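# Scoop dry food from the pouch into both bowls

## Task

Use the scoop to move dry food from the pouch into the bowls until every bowl contains 10 or more pieces, spilling as little as possible. Each piece delivered to a bowl must have ridden in the scoop while the scoop was held and raised clear, after the last time that piece rested in or on the pouch, on the table, or on the scoop's handle. Any piece caught between gripper fingers has to fall back into the pouch (not into the scoop) and then be scooped up from there. The task fails if any bowl ends with more than a stray piece that breaks either of these rules. Both bowls must finish upright on the table. Food that leaves the table counts only as spill and does not end the scene. To finish, the pouch must be left standing and the scoop, emptied, must lie on the table away from the pouch and the bowls.

## Robot and tools

Robot: two arms, left_arm and right_arm, each ending in a parallel gripper. Calibrated bases in the scene frame: left_arm at (+0.051, +0.295, 0) m, quat_wxyz (+1.000, 0, 0, +0.005); right_arm at (+0.004, -0.272, 0) m, quat_wxyz (+1.000, 0, 0, +0.022). The fingers point along the gripper's +z axis and close along its y axis. end_effector_position is the spot between the finger pads, roughly 1 cm short of the fingertips.

Scene frame: origin at table-top height, halfway between the nominal bases; +x reaches out over the table, +z is up, and left_arm sits on the +y side (arm names do not match image left/right). Printed positions are in metres and can be a little off, more so far from the base.

Row layout (shared by execute_actions and move): one flat list of 14 numbers covering both arms, each in [-1, 1]: left_arm dx, dy, dz, rx, ry, rz, opening, then right_arm in the same order. dx..rz are offsets, not poses: they count from that arm's Hand target as it stood when the action or move began, along scene-frame axes, and the rotation turns about the Hand target position. rx, ry, rz form a single rotation vector. Scale: 1.0 equals 0.6 m or 180 degrees. Every row counts from the same starting Hand target, not from the previous row, so sending the same offset in a later call moves further. opening is absolute: +1 fully open (0.094 m), -1 closed. Send a value for an arm even when it should stay put: six zeros keep its pose, and repeat its current opening, since 0 is itself a command (half open).

execute_actions(actions, cameras): actions is a list of actions; each action is a list of up to 15 rows, one per 1/30 s step; a short action repeats its final row for the remaining steps of its 15. An empty list just reports state and images. cameras picks which images return: omitted, null or ["all"] gives all, [] gives none; an unknown name voids the call.

move(target, speed, blend, opening_speed, blocking, cameras): straight-line paths toward offsets from the Hand target. target is one 14-number row or a list of up to 15 rows differing only in offsets, all counted from the same Hand targets. speed is the path's top speed in m/s, 0.002 to 0.5 (default 0.25), with turning capped at twice that in rad/s; give one value or one per target. blend, in metres, rounds the corners between listed targets (default 0 stops at each). opening_speed (0.2 or more, per second on the -1..1 scale) ramps the fingers; otherwise the opening is sent at once. Paths end together, last at least 0.5 s and are cut off at 10 s. Moves do not avoid obstacles or the other arm; faster moves lag, stray and strike harder. blocking=false returns after about 0.5 s while the move continues; then use wait or stop before any new motion. The result adds a "move:" line with the ending (done, off_target, moving, held, fault) and limits (paced = commanded pose clipped, held = steps withheld). done means within 10 mm and 2 degrees at rest; it says nothing about contact.

wait(seconds): 0 to 10 s, arms hold their last command; a running move keeps going. stop(): brakes a running move, needing some distance. zoom_image(camera, region): region [x0, y0, x1, y1] in pixels, top-left origin, at most 504 x 504, from the latest full image of that camera. read_manual(section="licences") gives URDF licence text only. finished_scene(scene=1) ends the scene irreversibly.

Cameras: cam_head_left, cam_head_right, cam_high, cam_low, cam_left_wrist, cam_right_wrist, each 672x504.

Control details: each step the commanded pose is clipped to within 100 mm and 20 degrees of the measured gripper pose, so the reported Hand target may fall short of what you asked; plan the remainder from it. Grippers may rest about 1 cm from the target in free air because of friction and weight. A blocked arm keeps pushing until you command its target back past the gripper. A "pose unreachable" line means the clearance check refused that arm's command; it does not guard gripper-to-gripper contact.

Result lines: end_effector_position and end_effector_quat_wxyz per arm, Hand target, Tool commands, grip_measured (same scale as opening; reads slightly wide when empty, narrower than a squeezed part), grip_effort_nm (motor effort, negative closing; not a pad force), Joint positions (last number = opening in metres) and joint torques (include gravity, noisy, first three wrap at ±28 N m). To release, command an opening well above grip_measured.

Avoid: anything falling off the table or being left off it (ends the scene), arm-to-arm collisions or pressing, drops, slams, hard pushes, letting go of moving items, and long strained holds or unreachable pushes that heat motors (MOTOR HOT at 75 °C, arm folds and idles at 90 °C, goes limp at 100 °C). Loose objects may occasionally get nudged by outside forces.

Each tool is called after "Call:" by a JSON object that holds its "method" and its "body", one argument or row to a line.

## Session

Call:
{"method": "execute_actions", "body": {
  "actions": []
}}

Scene clock: 0.00 s.
left_arm: end_effector_position=(+0.4337, +0.2920, +0.4090) grip_measured=+1.000 grip_effort_nm=n/a end_effector_quat_wxyz=(+0.709, +0.004, +0.705, -0.007) | right_arm: end_effector_position=(+0.2948, -0.5231, +0.3937) grip_measured=-0.550 grip_effort_nm=n/a end_effector_quat_wxyz=(+0.609, +0.589, +0.353, +0.397)
Joint positions: left_arm=[-0.016 1.052 1.051 0.007 0.008 -0.004 0.094] | right_arm=[-0.97 1.081 0.951 0.194 -0.472 1.637 0.021]
Joint velocities: left_arm=[0.017 -0.007 0.002 -0.007 0.051 -0.037 0] | right_arm=[-0.002 -0.002 -0.012 0.037 -0.095 0.022 0.001]
Joint torques (N m): no reading
Heat: left arm: 41 °C; right arm: 47 °C.
Hand target: left_arm +0.4284, +0.2921, +0.4247; +0.723, +0.004, +0.691, -0.007 | right_arm +0.2925, -0.5202, +0.4032; +0.618, +0.580, +0.354, +0.396
Tool commands: left_gripper/opening=+1.0 right_gripper/opening=-0.979154

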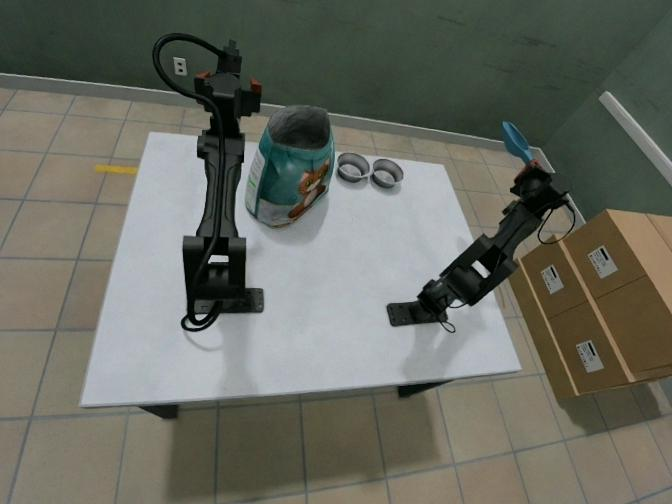

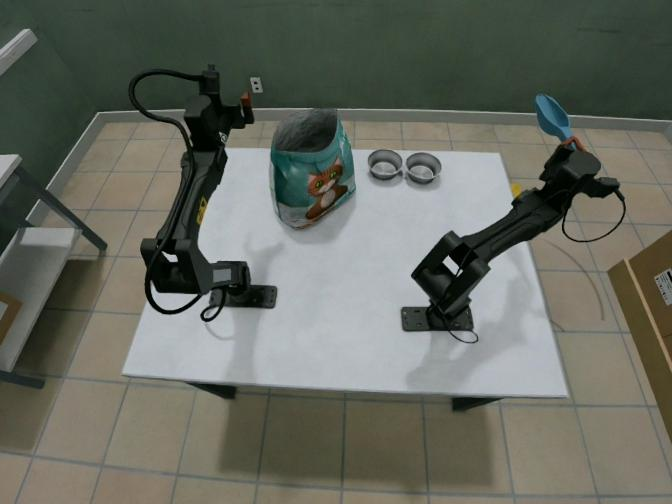

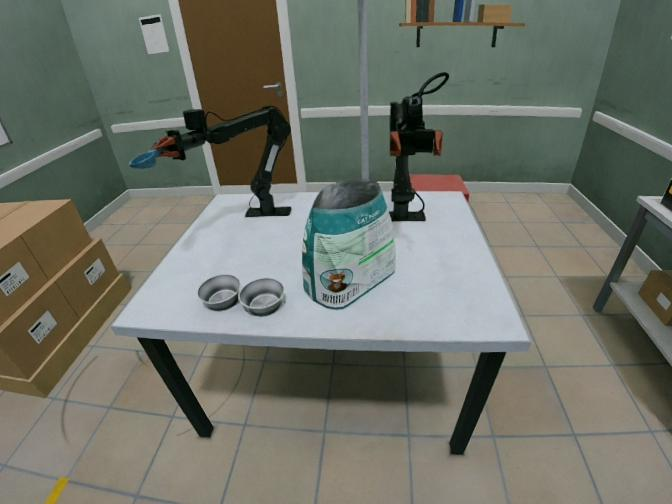

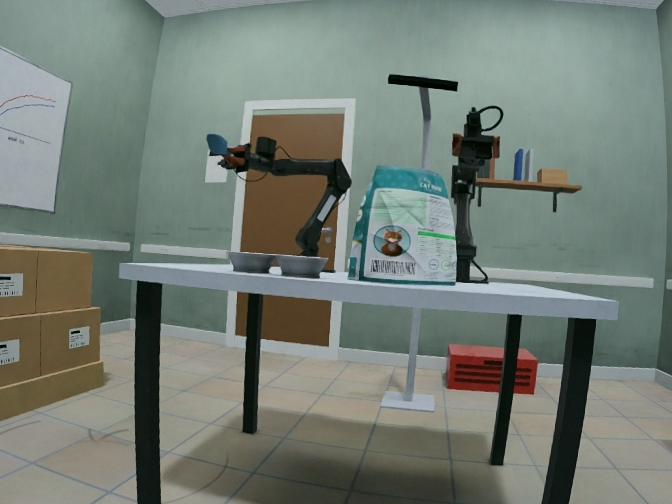

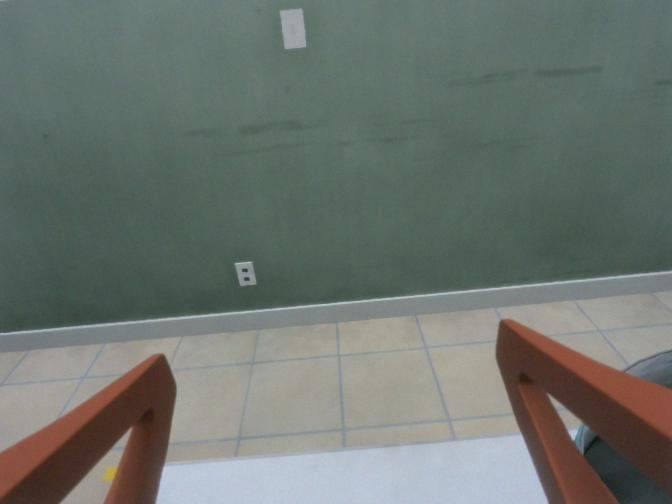

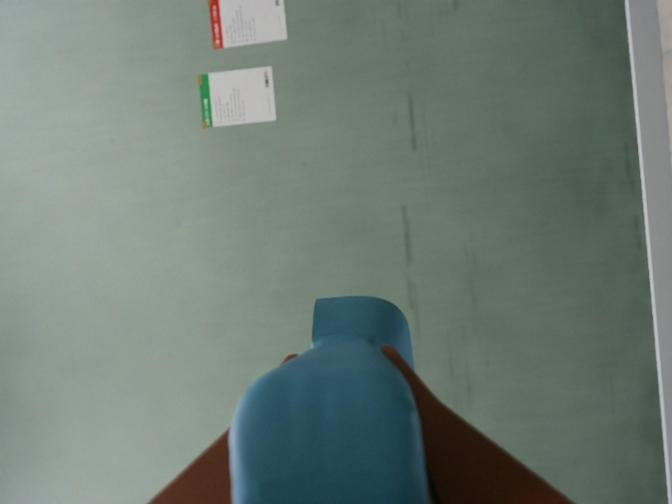

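Call:
{"method": "zoom_image", "body": {
  "camera": "cam_head_right",
  "region": [250, 90, 460, 240]
}}

Call:
{"method": "zoom_image", "body": {
  "camera": "cam_head_right",
  "region": [500, 80, 640, 200]
}}

Call:
{"method": "zoom_image", "body": {
  "camera": "cam_high",
  "region": [100, 80, 250, 200]
}}

Call:
{"method": "zoom_image", "body": {
  "camera": "cam_high",
  "region": [180, 160, 420, 340]
}}

Call:
{"method": "zoom_image", "body": {
  "camera": "cam_right_wrist",
  "region": [150, 200, 600, 504]
}}

Call:
{"method": "zoom_image", "body": {
  "camera": "cam_low",
  "region": [190, 110, 380, 300]
}}

Scaled by 2.400.

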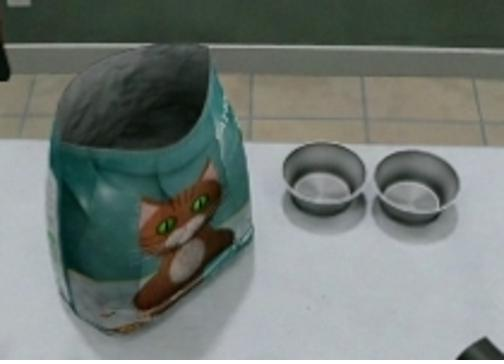

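Scaled by 3.600.

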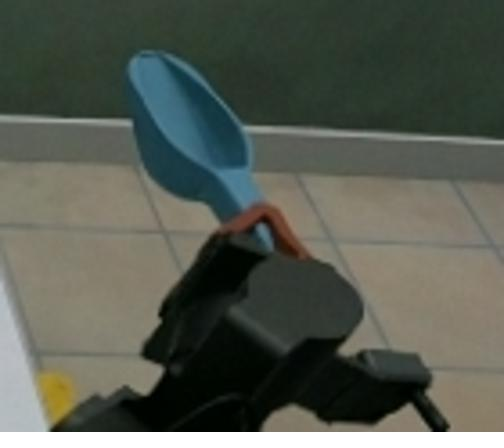

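Scaled by 3.360.

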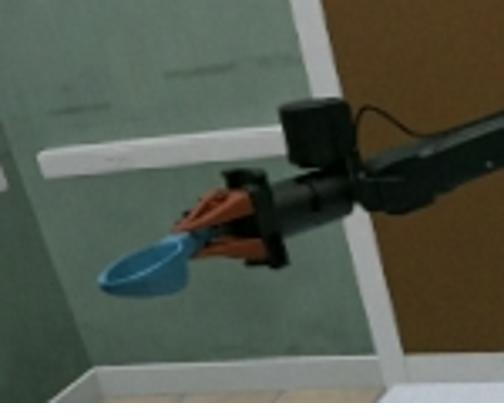

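Scaled by 2.100.

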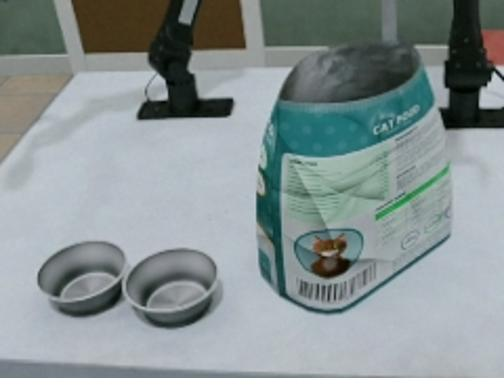

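Scaled by 1.120.

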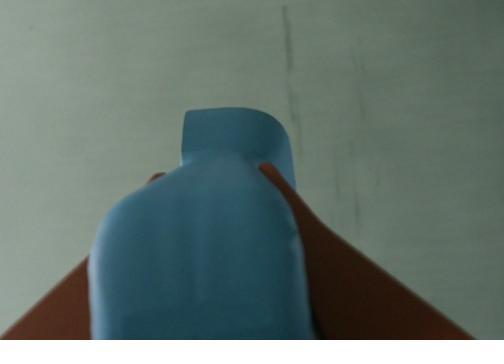

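Scaled by 2.653.

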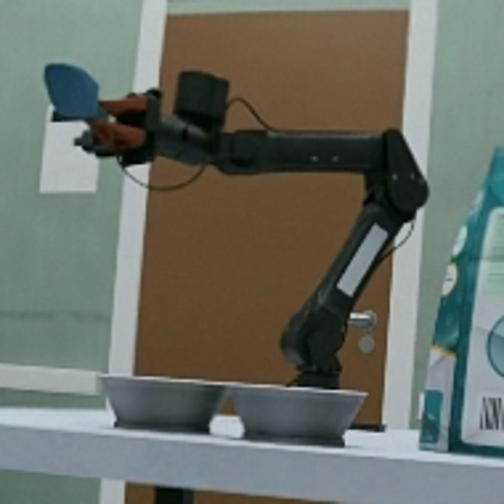

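Call:
{"method": "move", "body": {
  "target": [0,0,0,0,0,0,1,0.1,0.3,0,0,0,0,-0.979]
}}

Call:
{"method": "zoom_image", "body": {
  "camera": "cam_high",
  "region": [120, 60, 320, 210]
}}

Call:
{"method": "zoom_image", "body": {
  "camera": "cam_head_right",
  "region": [440, 60, 640, 210]
}}

Call:
{"method": "zoom_image", "body": {
  "camera": "cam_low",
  "region": [190, 60, 390, 210]
}}

Scene clock: 49.77 s.
left_arm: end_effector_position=(+0.4337, +0.2920, +0.4090) grip_measured=+1.000 grip_effort_nm=-0.012 end_effector_quat_wxyz=(+0.709, +0.004, +0.705, -0.007) | right_arm: end_effector_position=(+0.3531, -0.3398, +0.4000) grip_measured=-0.550 grip_effort_nm=-1.028 end_effector_quat_wxyz=(+0.615, +0.578, +0.353, +0.403)
Joint positions: left_arm=[-0.016 1.052 1.051 0.007 0.008 -0.004 0.094] | right_arm=[-0.002 0.968 0.899 0.161 0.482 1.559 0.021]
Joint velocities: left_arm=[0.002 -0.022 0.012 -0.037 -0.081 -0.037 0] | right_arm=[-0.002 -0.007 0.002 0.037 0.051 0.022 -0.001]
Joint torques (N m): left_arm=[-0.05 -2.91 7.58 1.46 0.01 -0.04] | right_arm=[0.64 -1.22 7.83 2.08 0.19 -0.18]
Heat: left arm: 43 °C; right arm: 46 °C.
Hand target: left_arm +0.4284, +0.2921, +0.4247; +0.723, +0.004, +0.691, -0.007 | right_arm +0.3525, -0.3399, +0.4005; +0.618, +0.579, +0.355, +0.395
Off the commanded pose: left_arm 0.017 m, 2 deg | right_arm 0.003 m, 1 deg.
move: off_target (left_arm)

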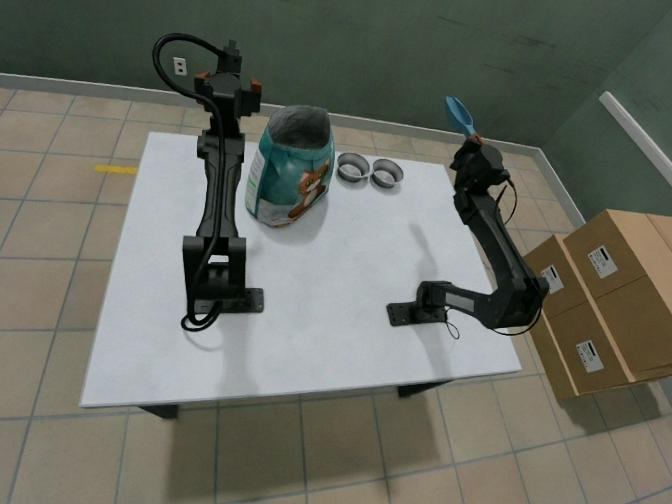

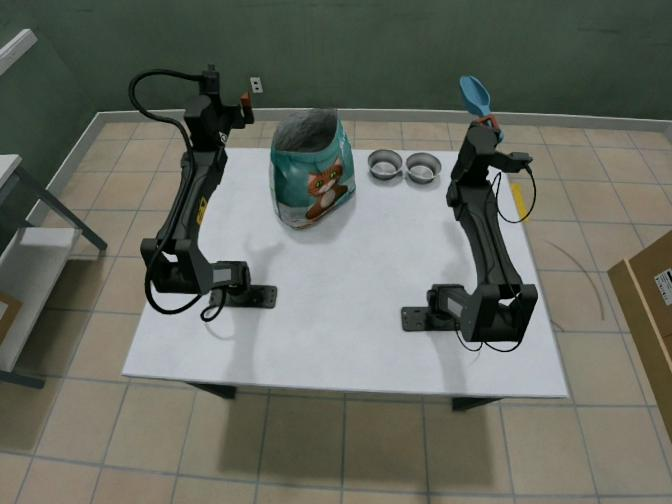

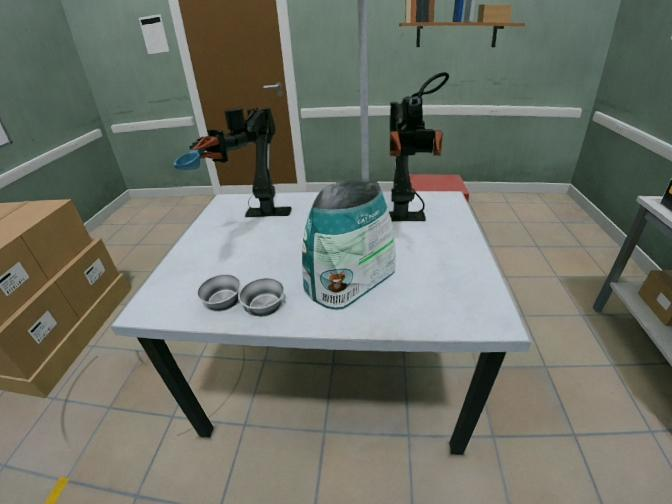

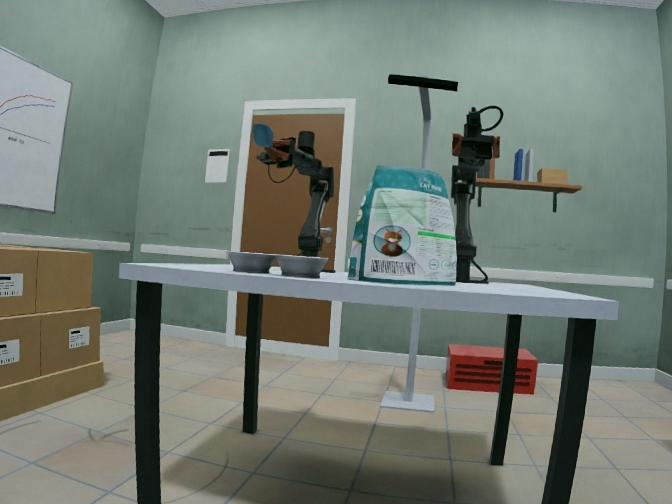

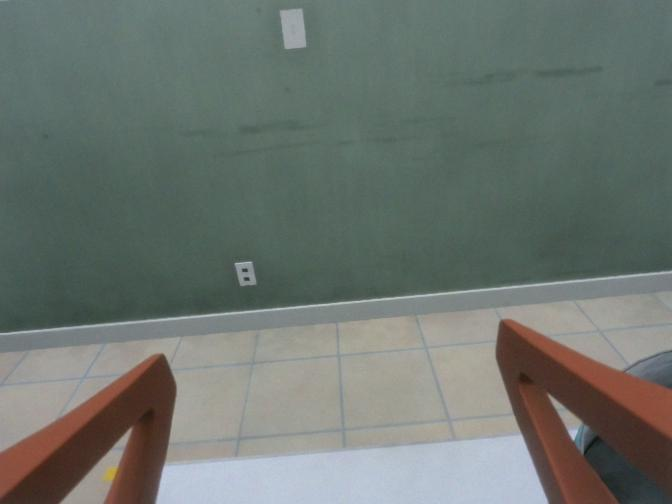

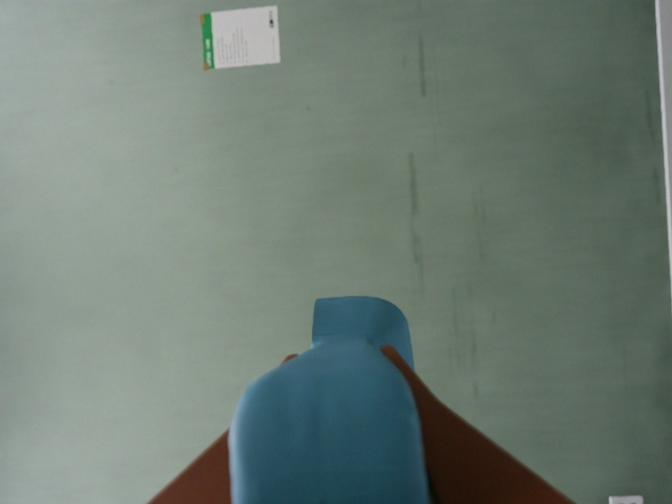

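Scaled by 2.520.

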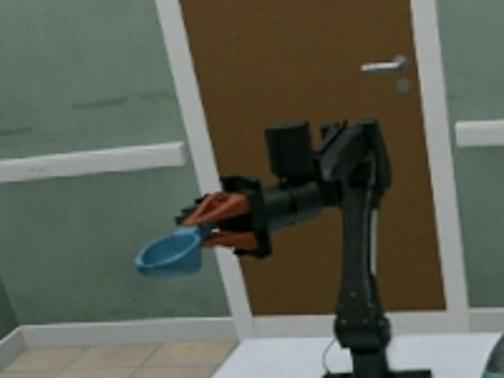

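Scaled by 2.520.

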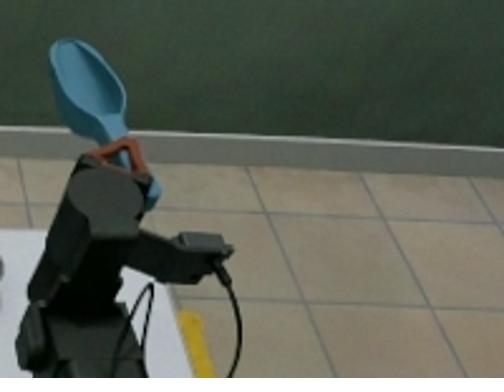

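Scaled by 2.520.

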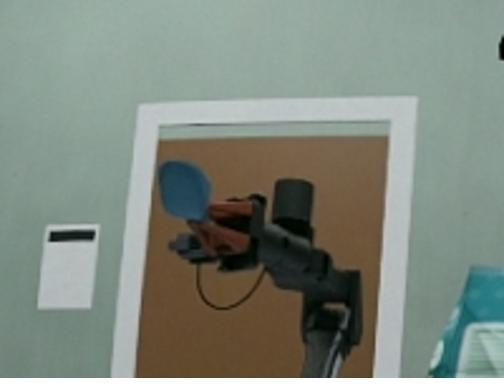

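Call:
{"method": "move", "body": {
  "target": [-0.17,-0.15,0.03,0,0.222,0,1,0,0,0,0,0,0,-0.979]
}}

Scene clock: 102.67 s.
left_arm: end_effector_position=(+0.3309, +0.1936, +0.4391) grip_measured=+1.000 grip_effort_nm=-0.002 end_effector_quat_wxyz=(+0.443, +0.006, +0.896, -0.013) | right_arm: end_effector_position=(+0.3530, -0.3399, +0.4000) grip_measured=-0.550 grip_effort_nm=-1.028 end_effector_quat_wxyz=(+0.615, +0.578, +0.353, +0.403)
Joint positions: left_arm=[-0.622 1.434 2.211 -1.515 -0.448 -0.399 0.094] | right_arm=[-0.002 0.968 0.899 0.161 0.483 1.559 0.021]
Joint velocities: left_arm=[-0.012 0.007 -0.017 0.037 -0.037 -0.007 0] | right_arm=[0.002 0.012 0.007 0.037 0.022 -0.037 0]
Joint torques (N m): left_arm=[-0.69 -2.29 5.65 0.77 -0.35 -0.06] | right_arm=[0.49 -1.18 7.9 2.07 0.15 -0.18]
Heat: left arm: 42 °C; right arm: 44 °C.
Hand target: left_arm +0.3256, +0.2002, +0.4421; +0.443, +0.000, +0.897, -0.005 | right_arm +0.3525, -0.3399, +0.4005; +0.619, +0.579, +0.355, +0.395
Off the commanded pose: left_arm 0.010 m, 1 deg | right_arm 0.001 m, 1 deg.
move: done

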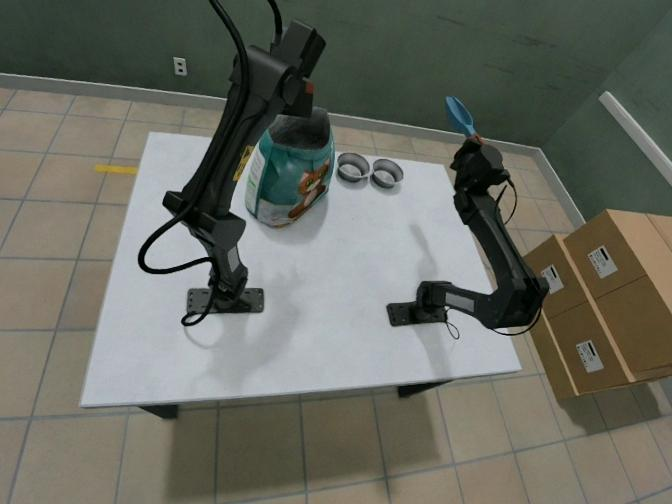

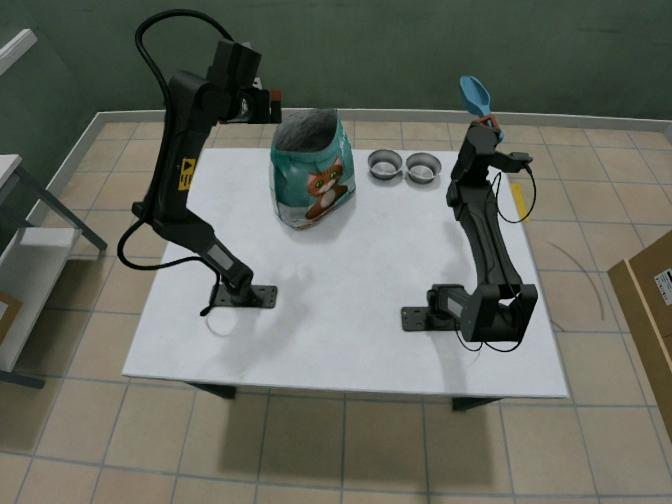

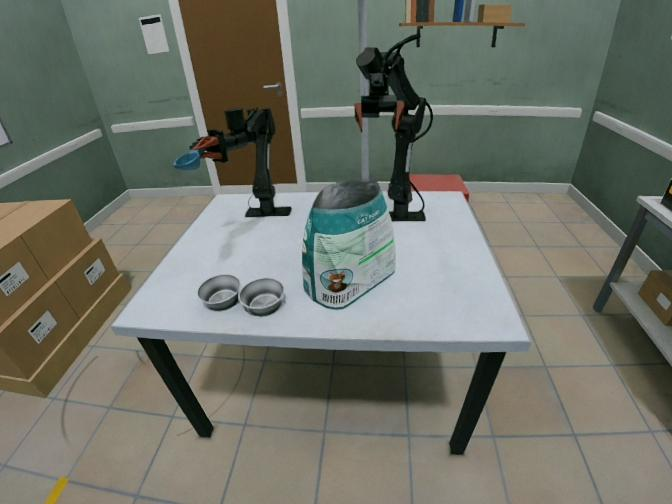

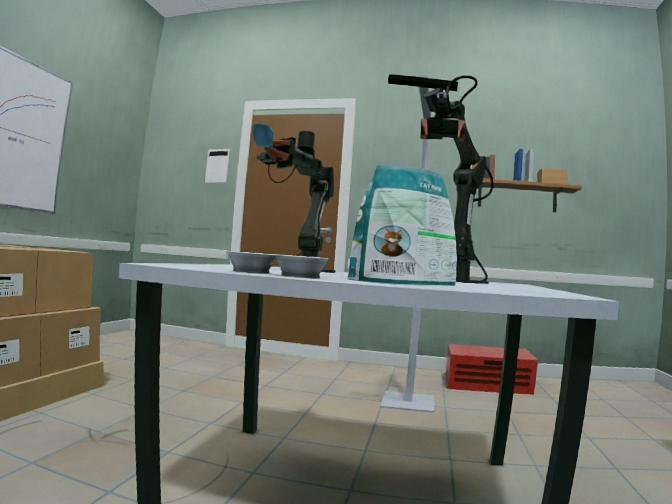

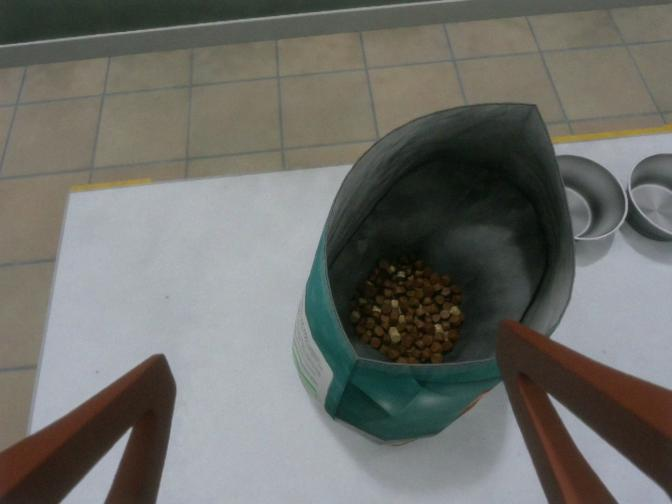

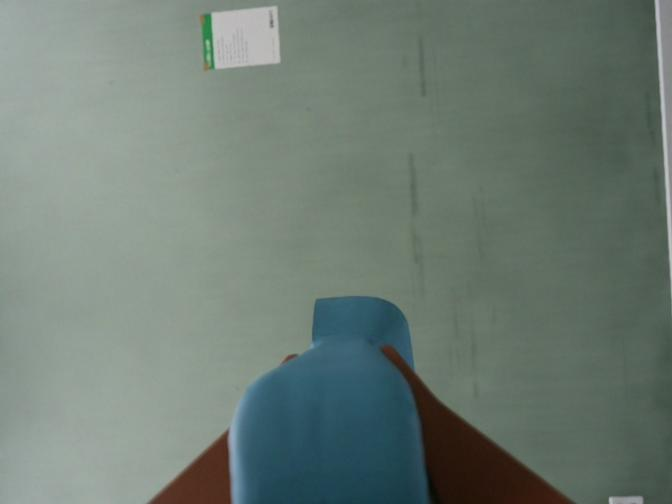

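Call:
{"method": "zoom_image", "body": {
  "camera": "cam_left_wrist",
  "region": [290, 90, 600, 450]
}}

Scaled by 1.400.

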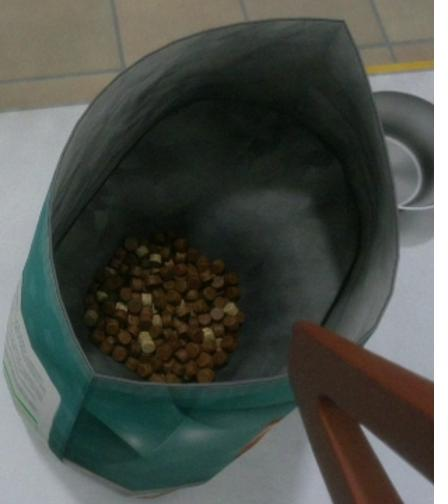

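Call:
{"method": "move", "body": {
  "target": [0.17,-0.1,0.02,0,0,0,1,0,0,0,0,0,0,-0.979],
  "cameras": ["cam_left_wrist","cam_high"]
}}

Call:
{"method": "zoom_image", "body": {
  "camera": "cam_left_wrist",
  "region": [150, 150, 600, 504]
}}

Scene clock: 141.00 s.
left_arm: end_effector_position=(+0.4354, +0.1314, +0.4504) grip_measured=+1.000 grip_effort_nm=-0.007 end_effector_quat_wxyz=(+0.475, +0.004, +0.880, -0.020) | right_arm: end_effector_position=(+0.3530, -0.3399, +0.4000) grip_measured=-0.550 grip_effort_nm=-1.028 end_effector_quat_wxyz=(+0.615, +0.578, +0.353, +0.403)
Joint positions: left_arm=[-0.599 1.953 2.837 -1.538 -0.447 -0.357 0.094] | right_arm=[-0.002 0.968 0.899 0.161 0.483 1.559 0.021]
Joint velocities: left_arm=[-0.007 -0.032 -0.012 -0.022 -0.037 -0.022 0] | right_arm=[-0.012 -0.022 -0.007 -0.051 0.007 -0.022 0]
Joint torques (N m): left_arm=[0.58 -7.34 4.82 0.82 -0.11 0.07] | right_arm=[0.62 -1.06 7.88 2.1 0.14 -0.19]
Heat: left arm: 42 °C; right arm: 43 °C.
Hand target: left_arm +0.4279, +0.1406, +0.4546; +0.443, +0.000, +0.897, -0.006 | right_arm +0.3525, -0.3399, +0.4005; +0.619, +0.579, +0.355, +0.395
Off the commanded pose: left_arm 0.012 m, 4 deg | right_arm 0.001 m, 1 deg.
joint sent to its limit (left arm) — joint 4 (wrist pitch), lower limit. The joint targets are off in position and orientation.
move: off_target (left_arm)
Images, in order (width x height): cam_high 672x504, cam_left_wrist 672x504.

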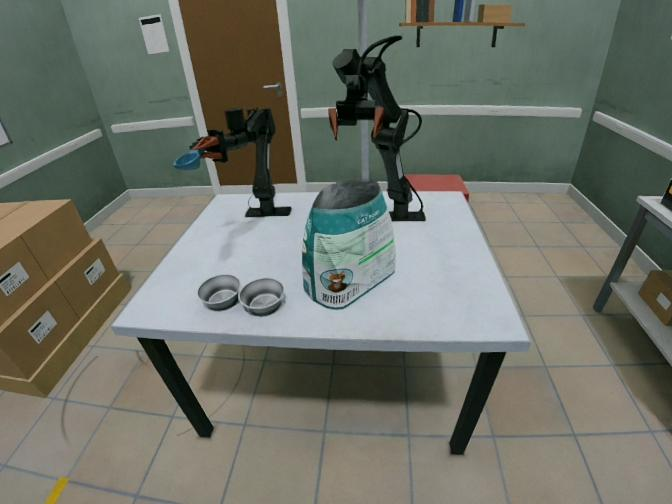

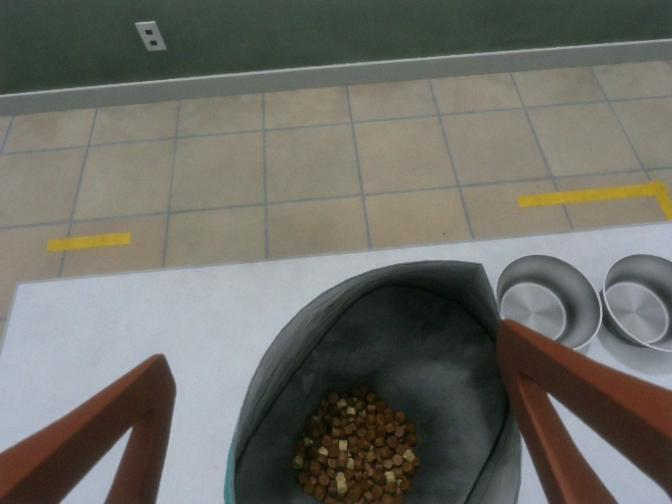

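Scaled by 1.120.

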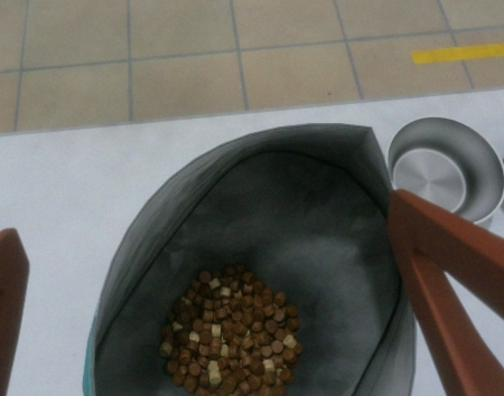

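Call:
{"method": "move", "body": {
  "target": [-0.213,-0.067,0.025,-0.072,-0.198,-0.214,1,0.1125,0.367,0.05,0,0,0.333,-0.979]
}}

Call:
{"method": "zoom_image", "body": {
  "camera": "cam_left_wrist",
  "region": [100, 60, 560, 504]
}}

Scene clock: 165.17 s.
left_arm: end_effector_position=(+0.3015, +0.0967, +0.4517) grip_measured=+1.000 grip_effort_nm=-0.012 end_effector_quat_wxyz=(+0.637, +0.250, +0.689, -0.241) | right_arm: end_effector_position=(+0.4205, -0.1225, +0.4130) grip_measured=-0.550 grip_effort_nm=-1.028 end_effector_quat_wxyz=(+0.334, +0.341, +0.604, +0.638)
Joint positions: left_arm=[-0.634 0.93 1.277 -0.421 0.085 -0.007 0.094] | right_arm=[0.15 1.308 1.187 0.161 -0.38 1.618 0.021]
Joint velocities: left_arm=[-0.007 -0.012 0.002 0.022 -0.037 -0.022 0] | right_arm=[-0.027 0.012 0.022 -0.022 -0.037 -0.037 0.001]
Joint torques (N m): left_arm=[0.62 -1.21 5.41 1.97 0.15 0.1] | right_arm=[0.4 -3.64 10.73 2.31 -0.14 -0.01]
Heat: left arm: 41 °C; right arm: 42 °C.
Hand target: left_arm +0.3001, +0.0996, +0.4685; +0.661, +0.247, +0.665, -0.245 | right_arm +0.4200, -0.1192, +0.4283; +0.336, +0.328, +0.599, +0.649
Off the commanded pose: left_arm 0.018 m, 4 deg | right_arm 0.018 m, 3 deg.
move: off_target (left_arm, right_arm)

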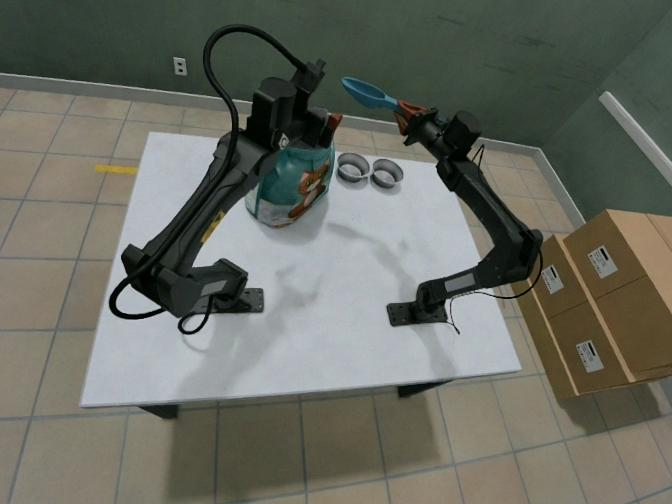

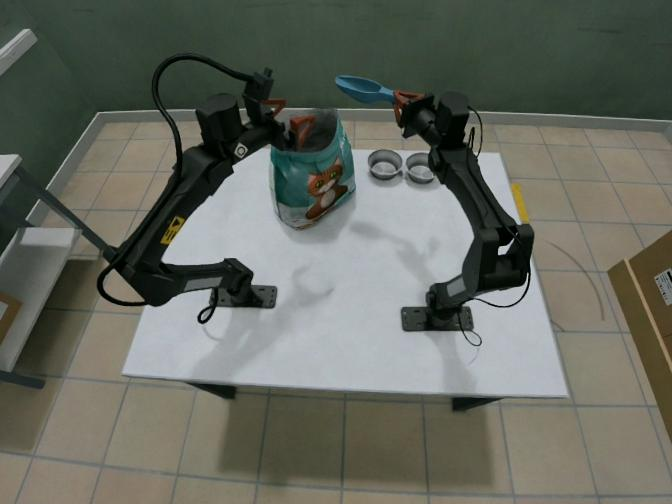

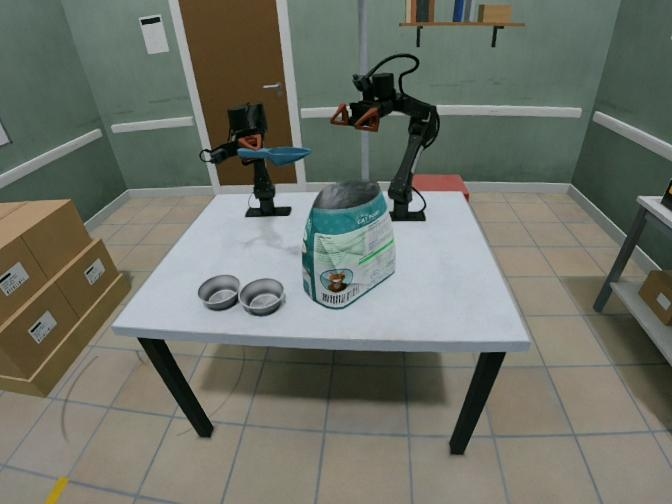

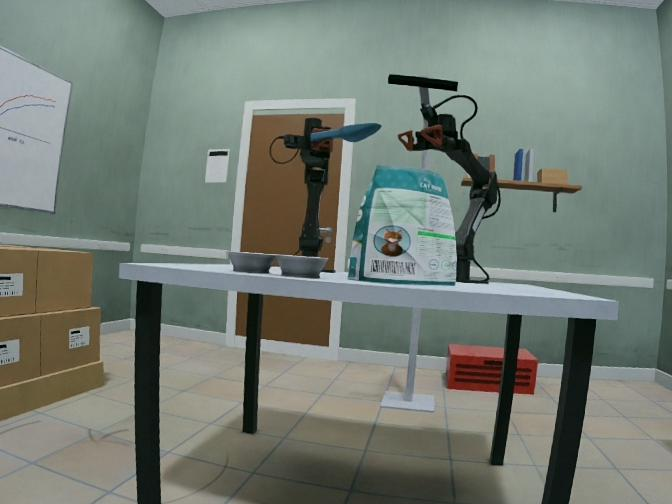

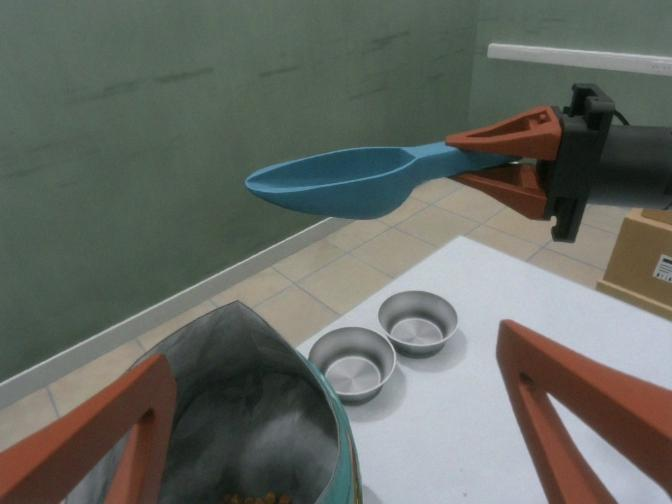

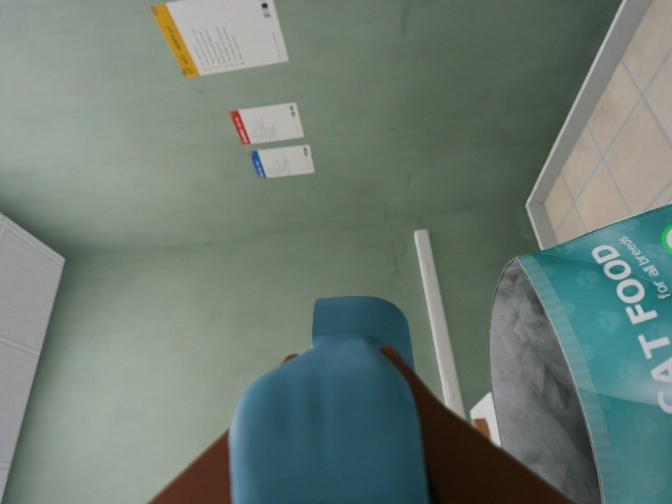

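Scaled by 1.096.

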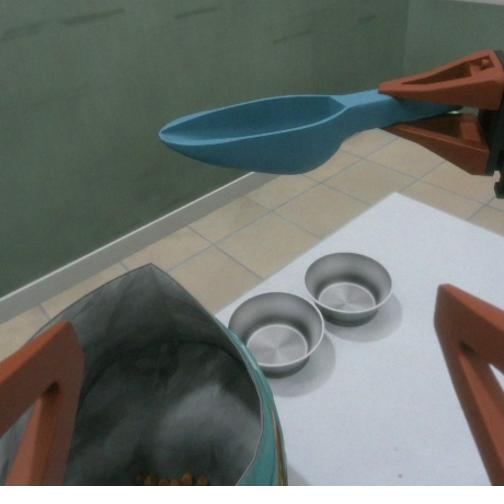

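Call:
{"method": "move", "body": {
  "target": [0.125,0.167,-0.03,0.129,0.248,0.130,1,-0.05,-0.28,0.0,0,0,0,-0.979]
}}

Scene clock: 354.57 s.
left_arm: end_effector_position=(+0.3807, +0.1972, +0.4502) grip_measured=+1.000 grip_effort_nm=-0.017 end_effector_quat_wxyz=(+0.424, +0.121, +0.894, -0.071) | right_arm: end_effector_position=(+0.3914, -0.2876, +0.4228) grip_measured=-0.550 grip_effort_nm=-1.023 end_effector_quat_wxyz=(+0.325, +0.347, +0.597, +0.646)
Joint positions: left_arm=[-0.294 1.632 2.49 -1.539 0.013 -0.021 0.094] | right_arm=[-0.488 1.279 1.187 0.179 -1.022 1.706 0.021]
Joint velocities: left_arm=[-0.017 0.002 -0.007 0.007 -0.022 0.007 0] | right_arm=[0.002 0.002 -0.002 -0.022 -0.007 0.051 0]
Joint torques (N m): left_arm=[0.31 -3.56 5.23 0.85 -0.09 -0.05] | right_arm=[-0.2 -3.54 7.36 2.42 -0.13 -0.01]
Heat: left arm: 45 °C; right arm: 50 °C.
Hand target: left_arm +0.3747, +0.2011, +0.4511; +0.335, +0.122, +0.933, -0.054 | right_arm +0.3902, -0.2874, +0.4298; +0.335, +0.328, +0.598, +0.650
Off the commanded pose: left_arm 0.006 m, 11 deg | right_arm 0.006 m, 3 deg.
joint sent to its limit (left arm) — joint 4 (wrist pitch), lower limit. The joint targets are off in position and orientation.
move: off_target (left_arm, right_arm)

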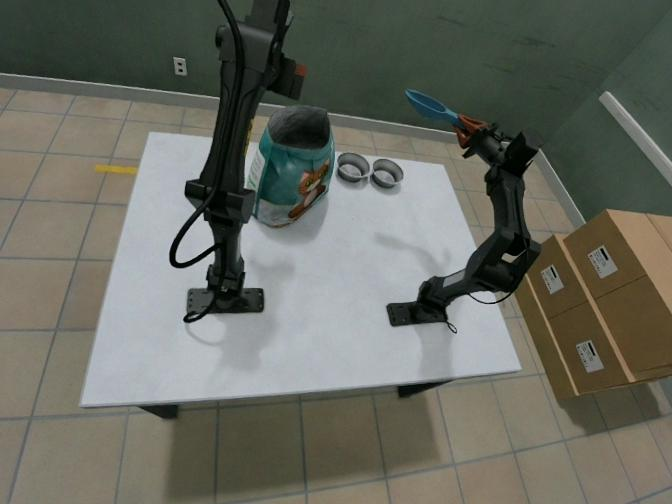

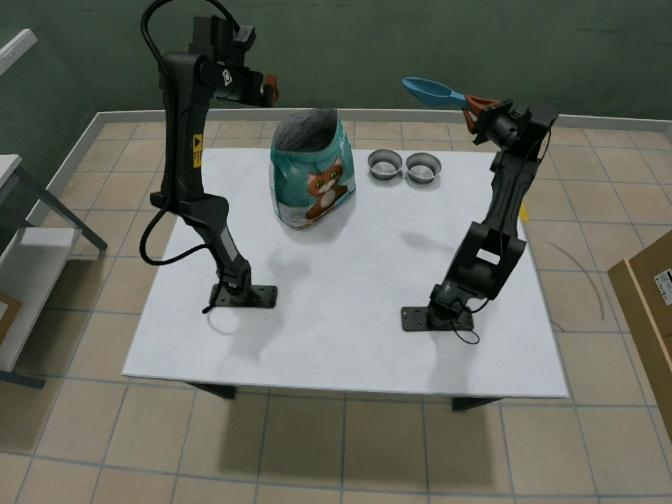

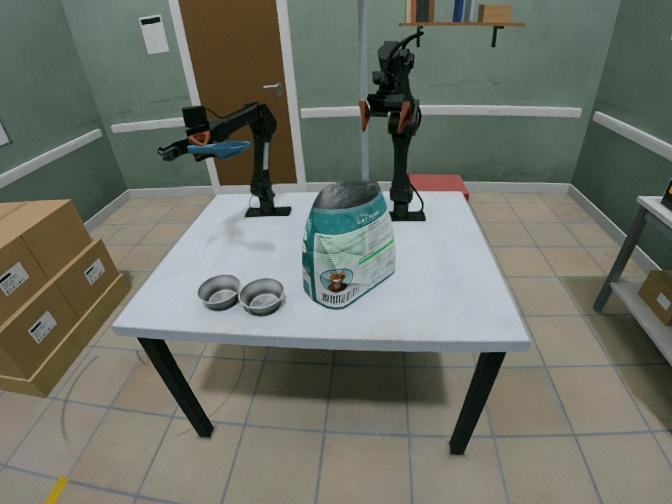

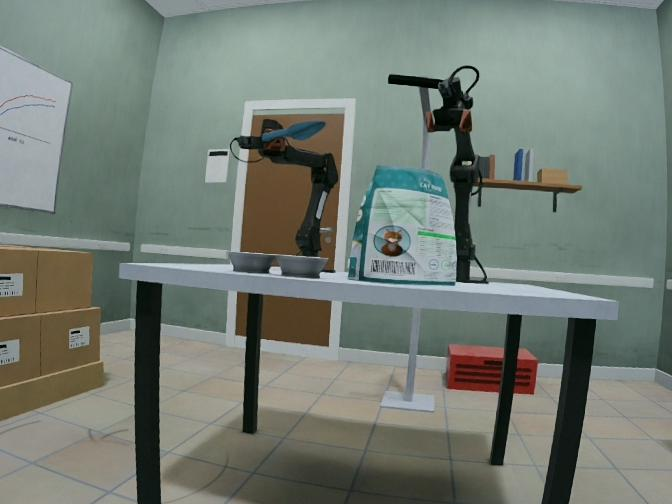

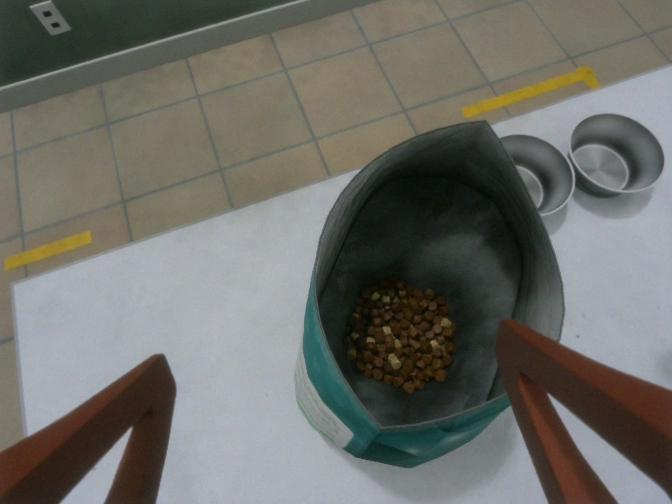

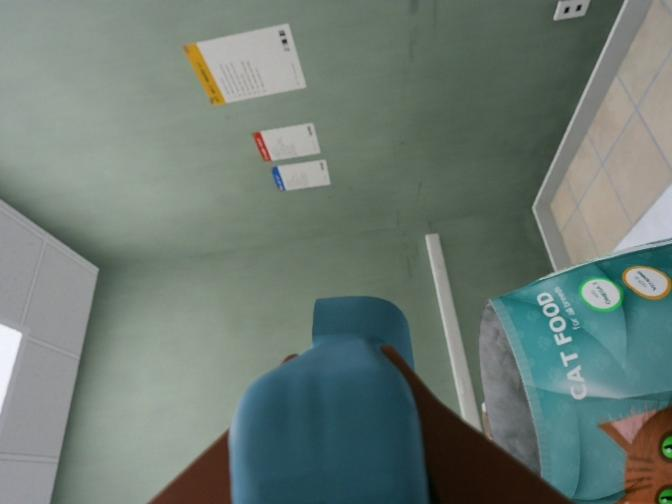

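Call:
{"method": "move", "body": {
  "target": [0.02,-0.015,-0.17,0,0,0,1,0,0,0,0,0,0,-0.979],
  "cameras": ["cam_left_wrist","cam_high"],
  "speed": 0.1
}}

Scene clock: 371.03 s.
left_arm: end_effector_position=(+0.3856, +0.1954, +0.3317) grip_measured=+1.000 grip_effort_nm=-0.012 end_effector_quat_wxyz=(+0.298, +0.123, +0.945, -0.049) | right_arm: end_effector_position=(+0.3914, -0.2876, +0.4229) grip_measured=-0.550 grip_effort_nm=-1.028 end_effector_quat_wxyz=(+0.325, +0.347, +0.597, +0.646)
Joint positions: left_arm=[-0.302 1.516 1.926 -1.367 0 -0.034 0.094] | right_arm=[-0.488 1.279 1.187 0.179 -1.022 1.706 0.021]
Joint velocities: left_arm=[-0.007 0.007 0.002 -0.037 -0.081 -0.022 0] | right_arm=[-0.007 -0.002 0.002 0.11 0.037 -0.051 -0.001]
Joint torques (N m): left_arm=[-0.69 -6.91 4.81 1.39 -0.07 -0.11] | right_arm=[-0.43 -3.47 7.28 2.42 -0.12 0.05]
Heat: left arm: 42 °C; right arm: 47 °C.
Hand target: left_arm +0.3872, +0.1927, +0.3492; +0.335, +0.121, +0.933, -0.054 | right_arm +0.3903, -0.2875, +0.4298; +0.335, +0.328, +0.598, +0.650
Off the commanded pose: left_arm 0.018 m, 5 deg | right_arm 0.007 m, 3 deg.
move: off_target (left_arm, right_arm)
Images, in order (width x height): cam_high 672x504, cam_left_wrist 672x504.

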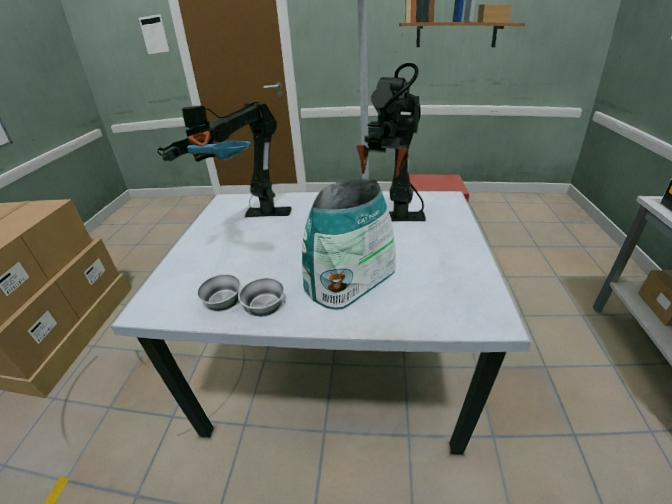

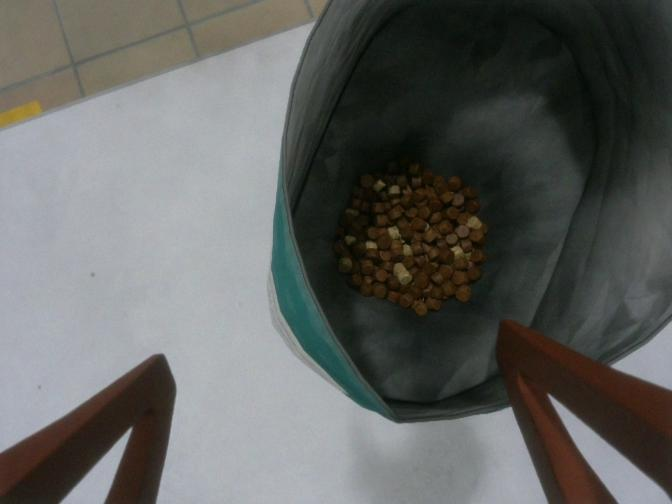

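Call:
{"method": "move", "body": {
  "target": [0.0,-0.005,-0.06,0,0,0,1,0,0,0,0,0,0,-0.979],
  "cameras": ["cam_left_wrist","cam_high"],
  "speed": 0.1
}}

Call:
{"method": "zoom_image", "body": {
  "camera": "cam_high",
  "region": [280, 60, 440, 320]
}}

Scene clock: 383.47 s.
left_arm: end_effector_position=(+0.3850, +0.1934, +0.2963) grip_measured=+1.000 grip_effort_nm=-0.017 end_effector_quat_wxyz=(+0.299, +0.122, +0.945, -0.049) | right_arm: end_effector_position=(+0.3914, -0.2876, +0.4230) grip_measured=-0.550 grip_effort_nm=-1.028 end_effector_quat_wxyz=(+0.325, +0.347, +0.597, +0.646)
Joint positions: left_arm=[-0.311 1.433 1.685 -1.207 -0.007 -0.044 0.094] | right_arm=[-0.488 1.279 1.187 0.18 -1.022 1.706 0.021]
Joint velocities: left_arm=[0.002 -0.007 -0.002 0.022 -0.022 0.081 0] | right_arm=[-0.017 -0.007 0.017 -0.022 -0.066 -0.007 0]
Joint torques (N m): left_arm=[-0.73 -6.74 5.29 1.38 -0.09 -0.08] | right_arm=[-0.32 -3.4 7.32 2.4 -0.15 0.02]
Heat: left arm: 42 °C; right arm: 46 °C.
Hand target: left_arm +0.3874, +0.1899, +0.3132; +0.335, +0.121, +0.933, -0.054 | right_arm +0.3903, -0.2875, +0.4298; +0.335, +0.328, +0.598, +0.650
Off the commanded pose: left_arm 0.017 m, 4 deg | right_arm 0.007 m, 3 deg.
move: off_target (left_arm, right_arm)
Images, in order (width x height): cam_high 672x504, cam_left_wrist 672x504.

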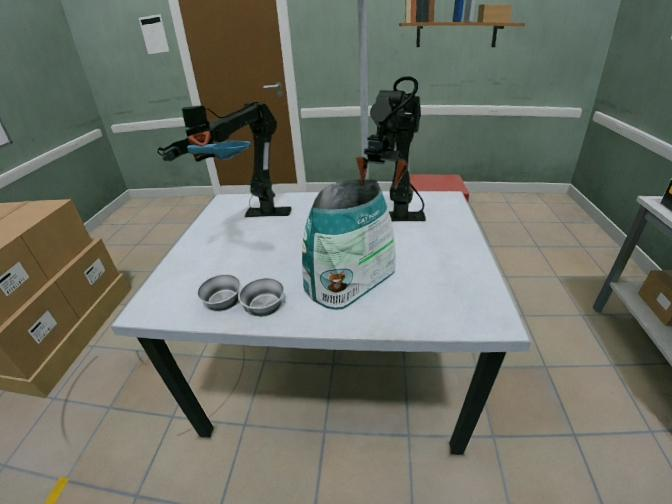

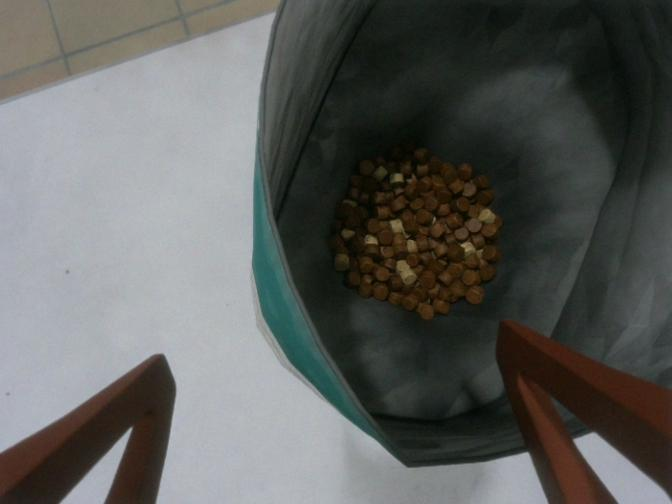

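Scaled by 1.938.

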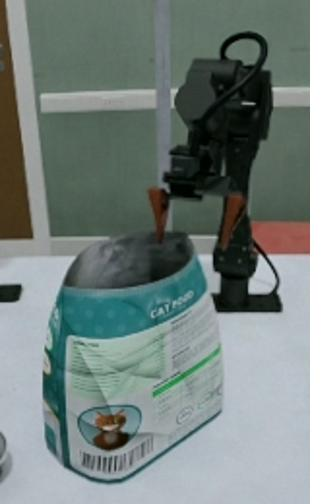

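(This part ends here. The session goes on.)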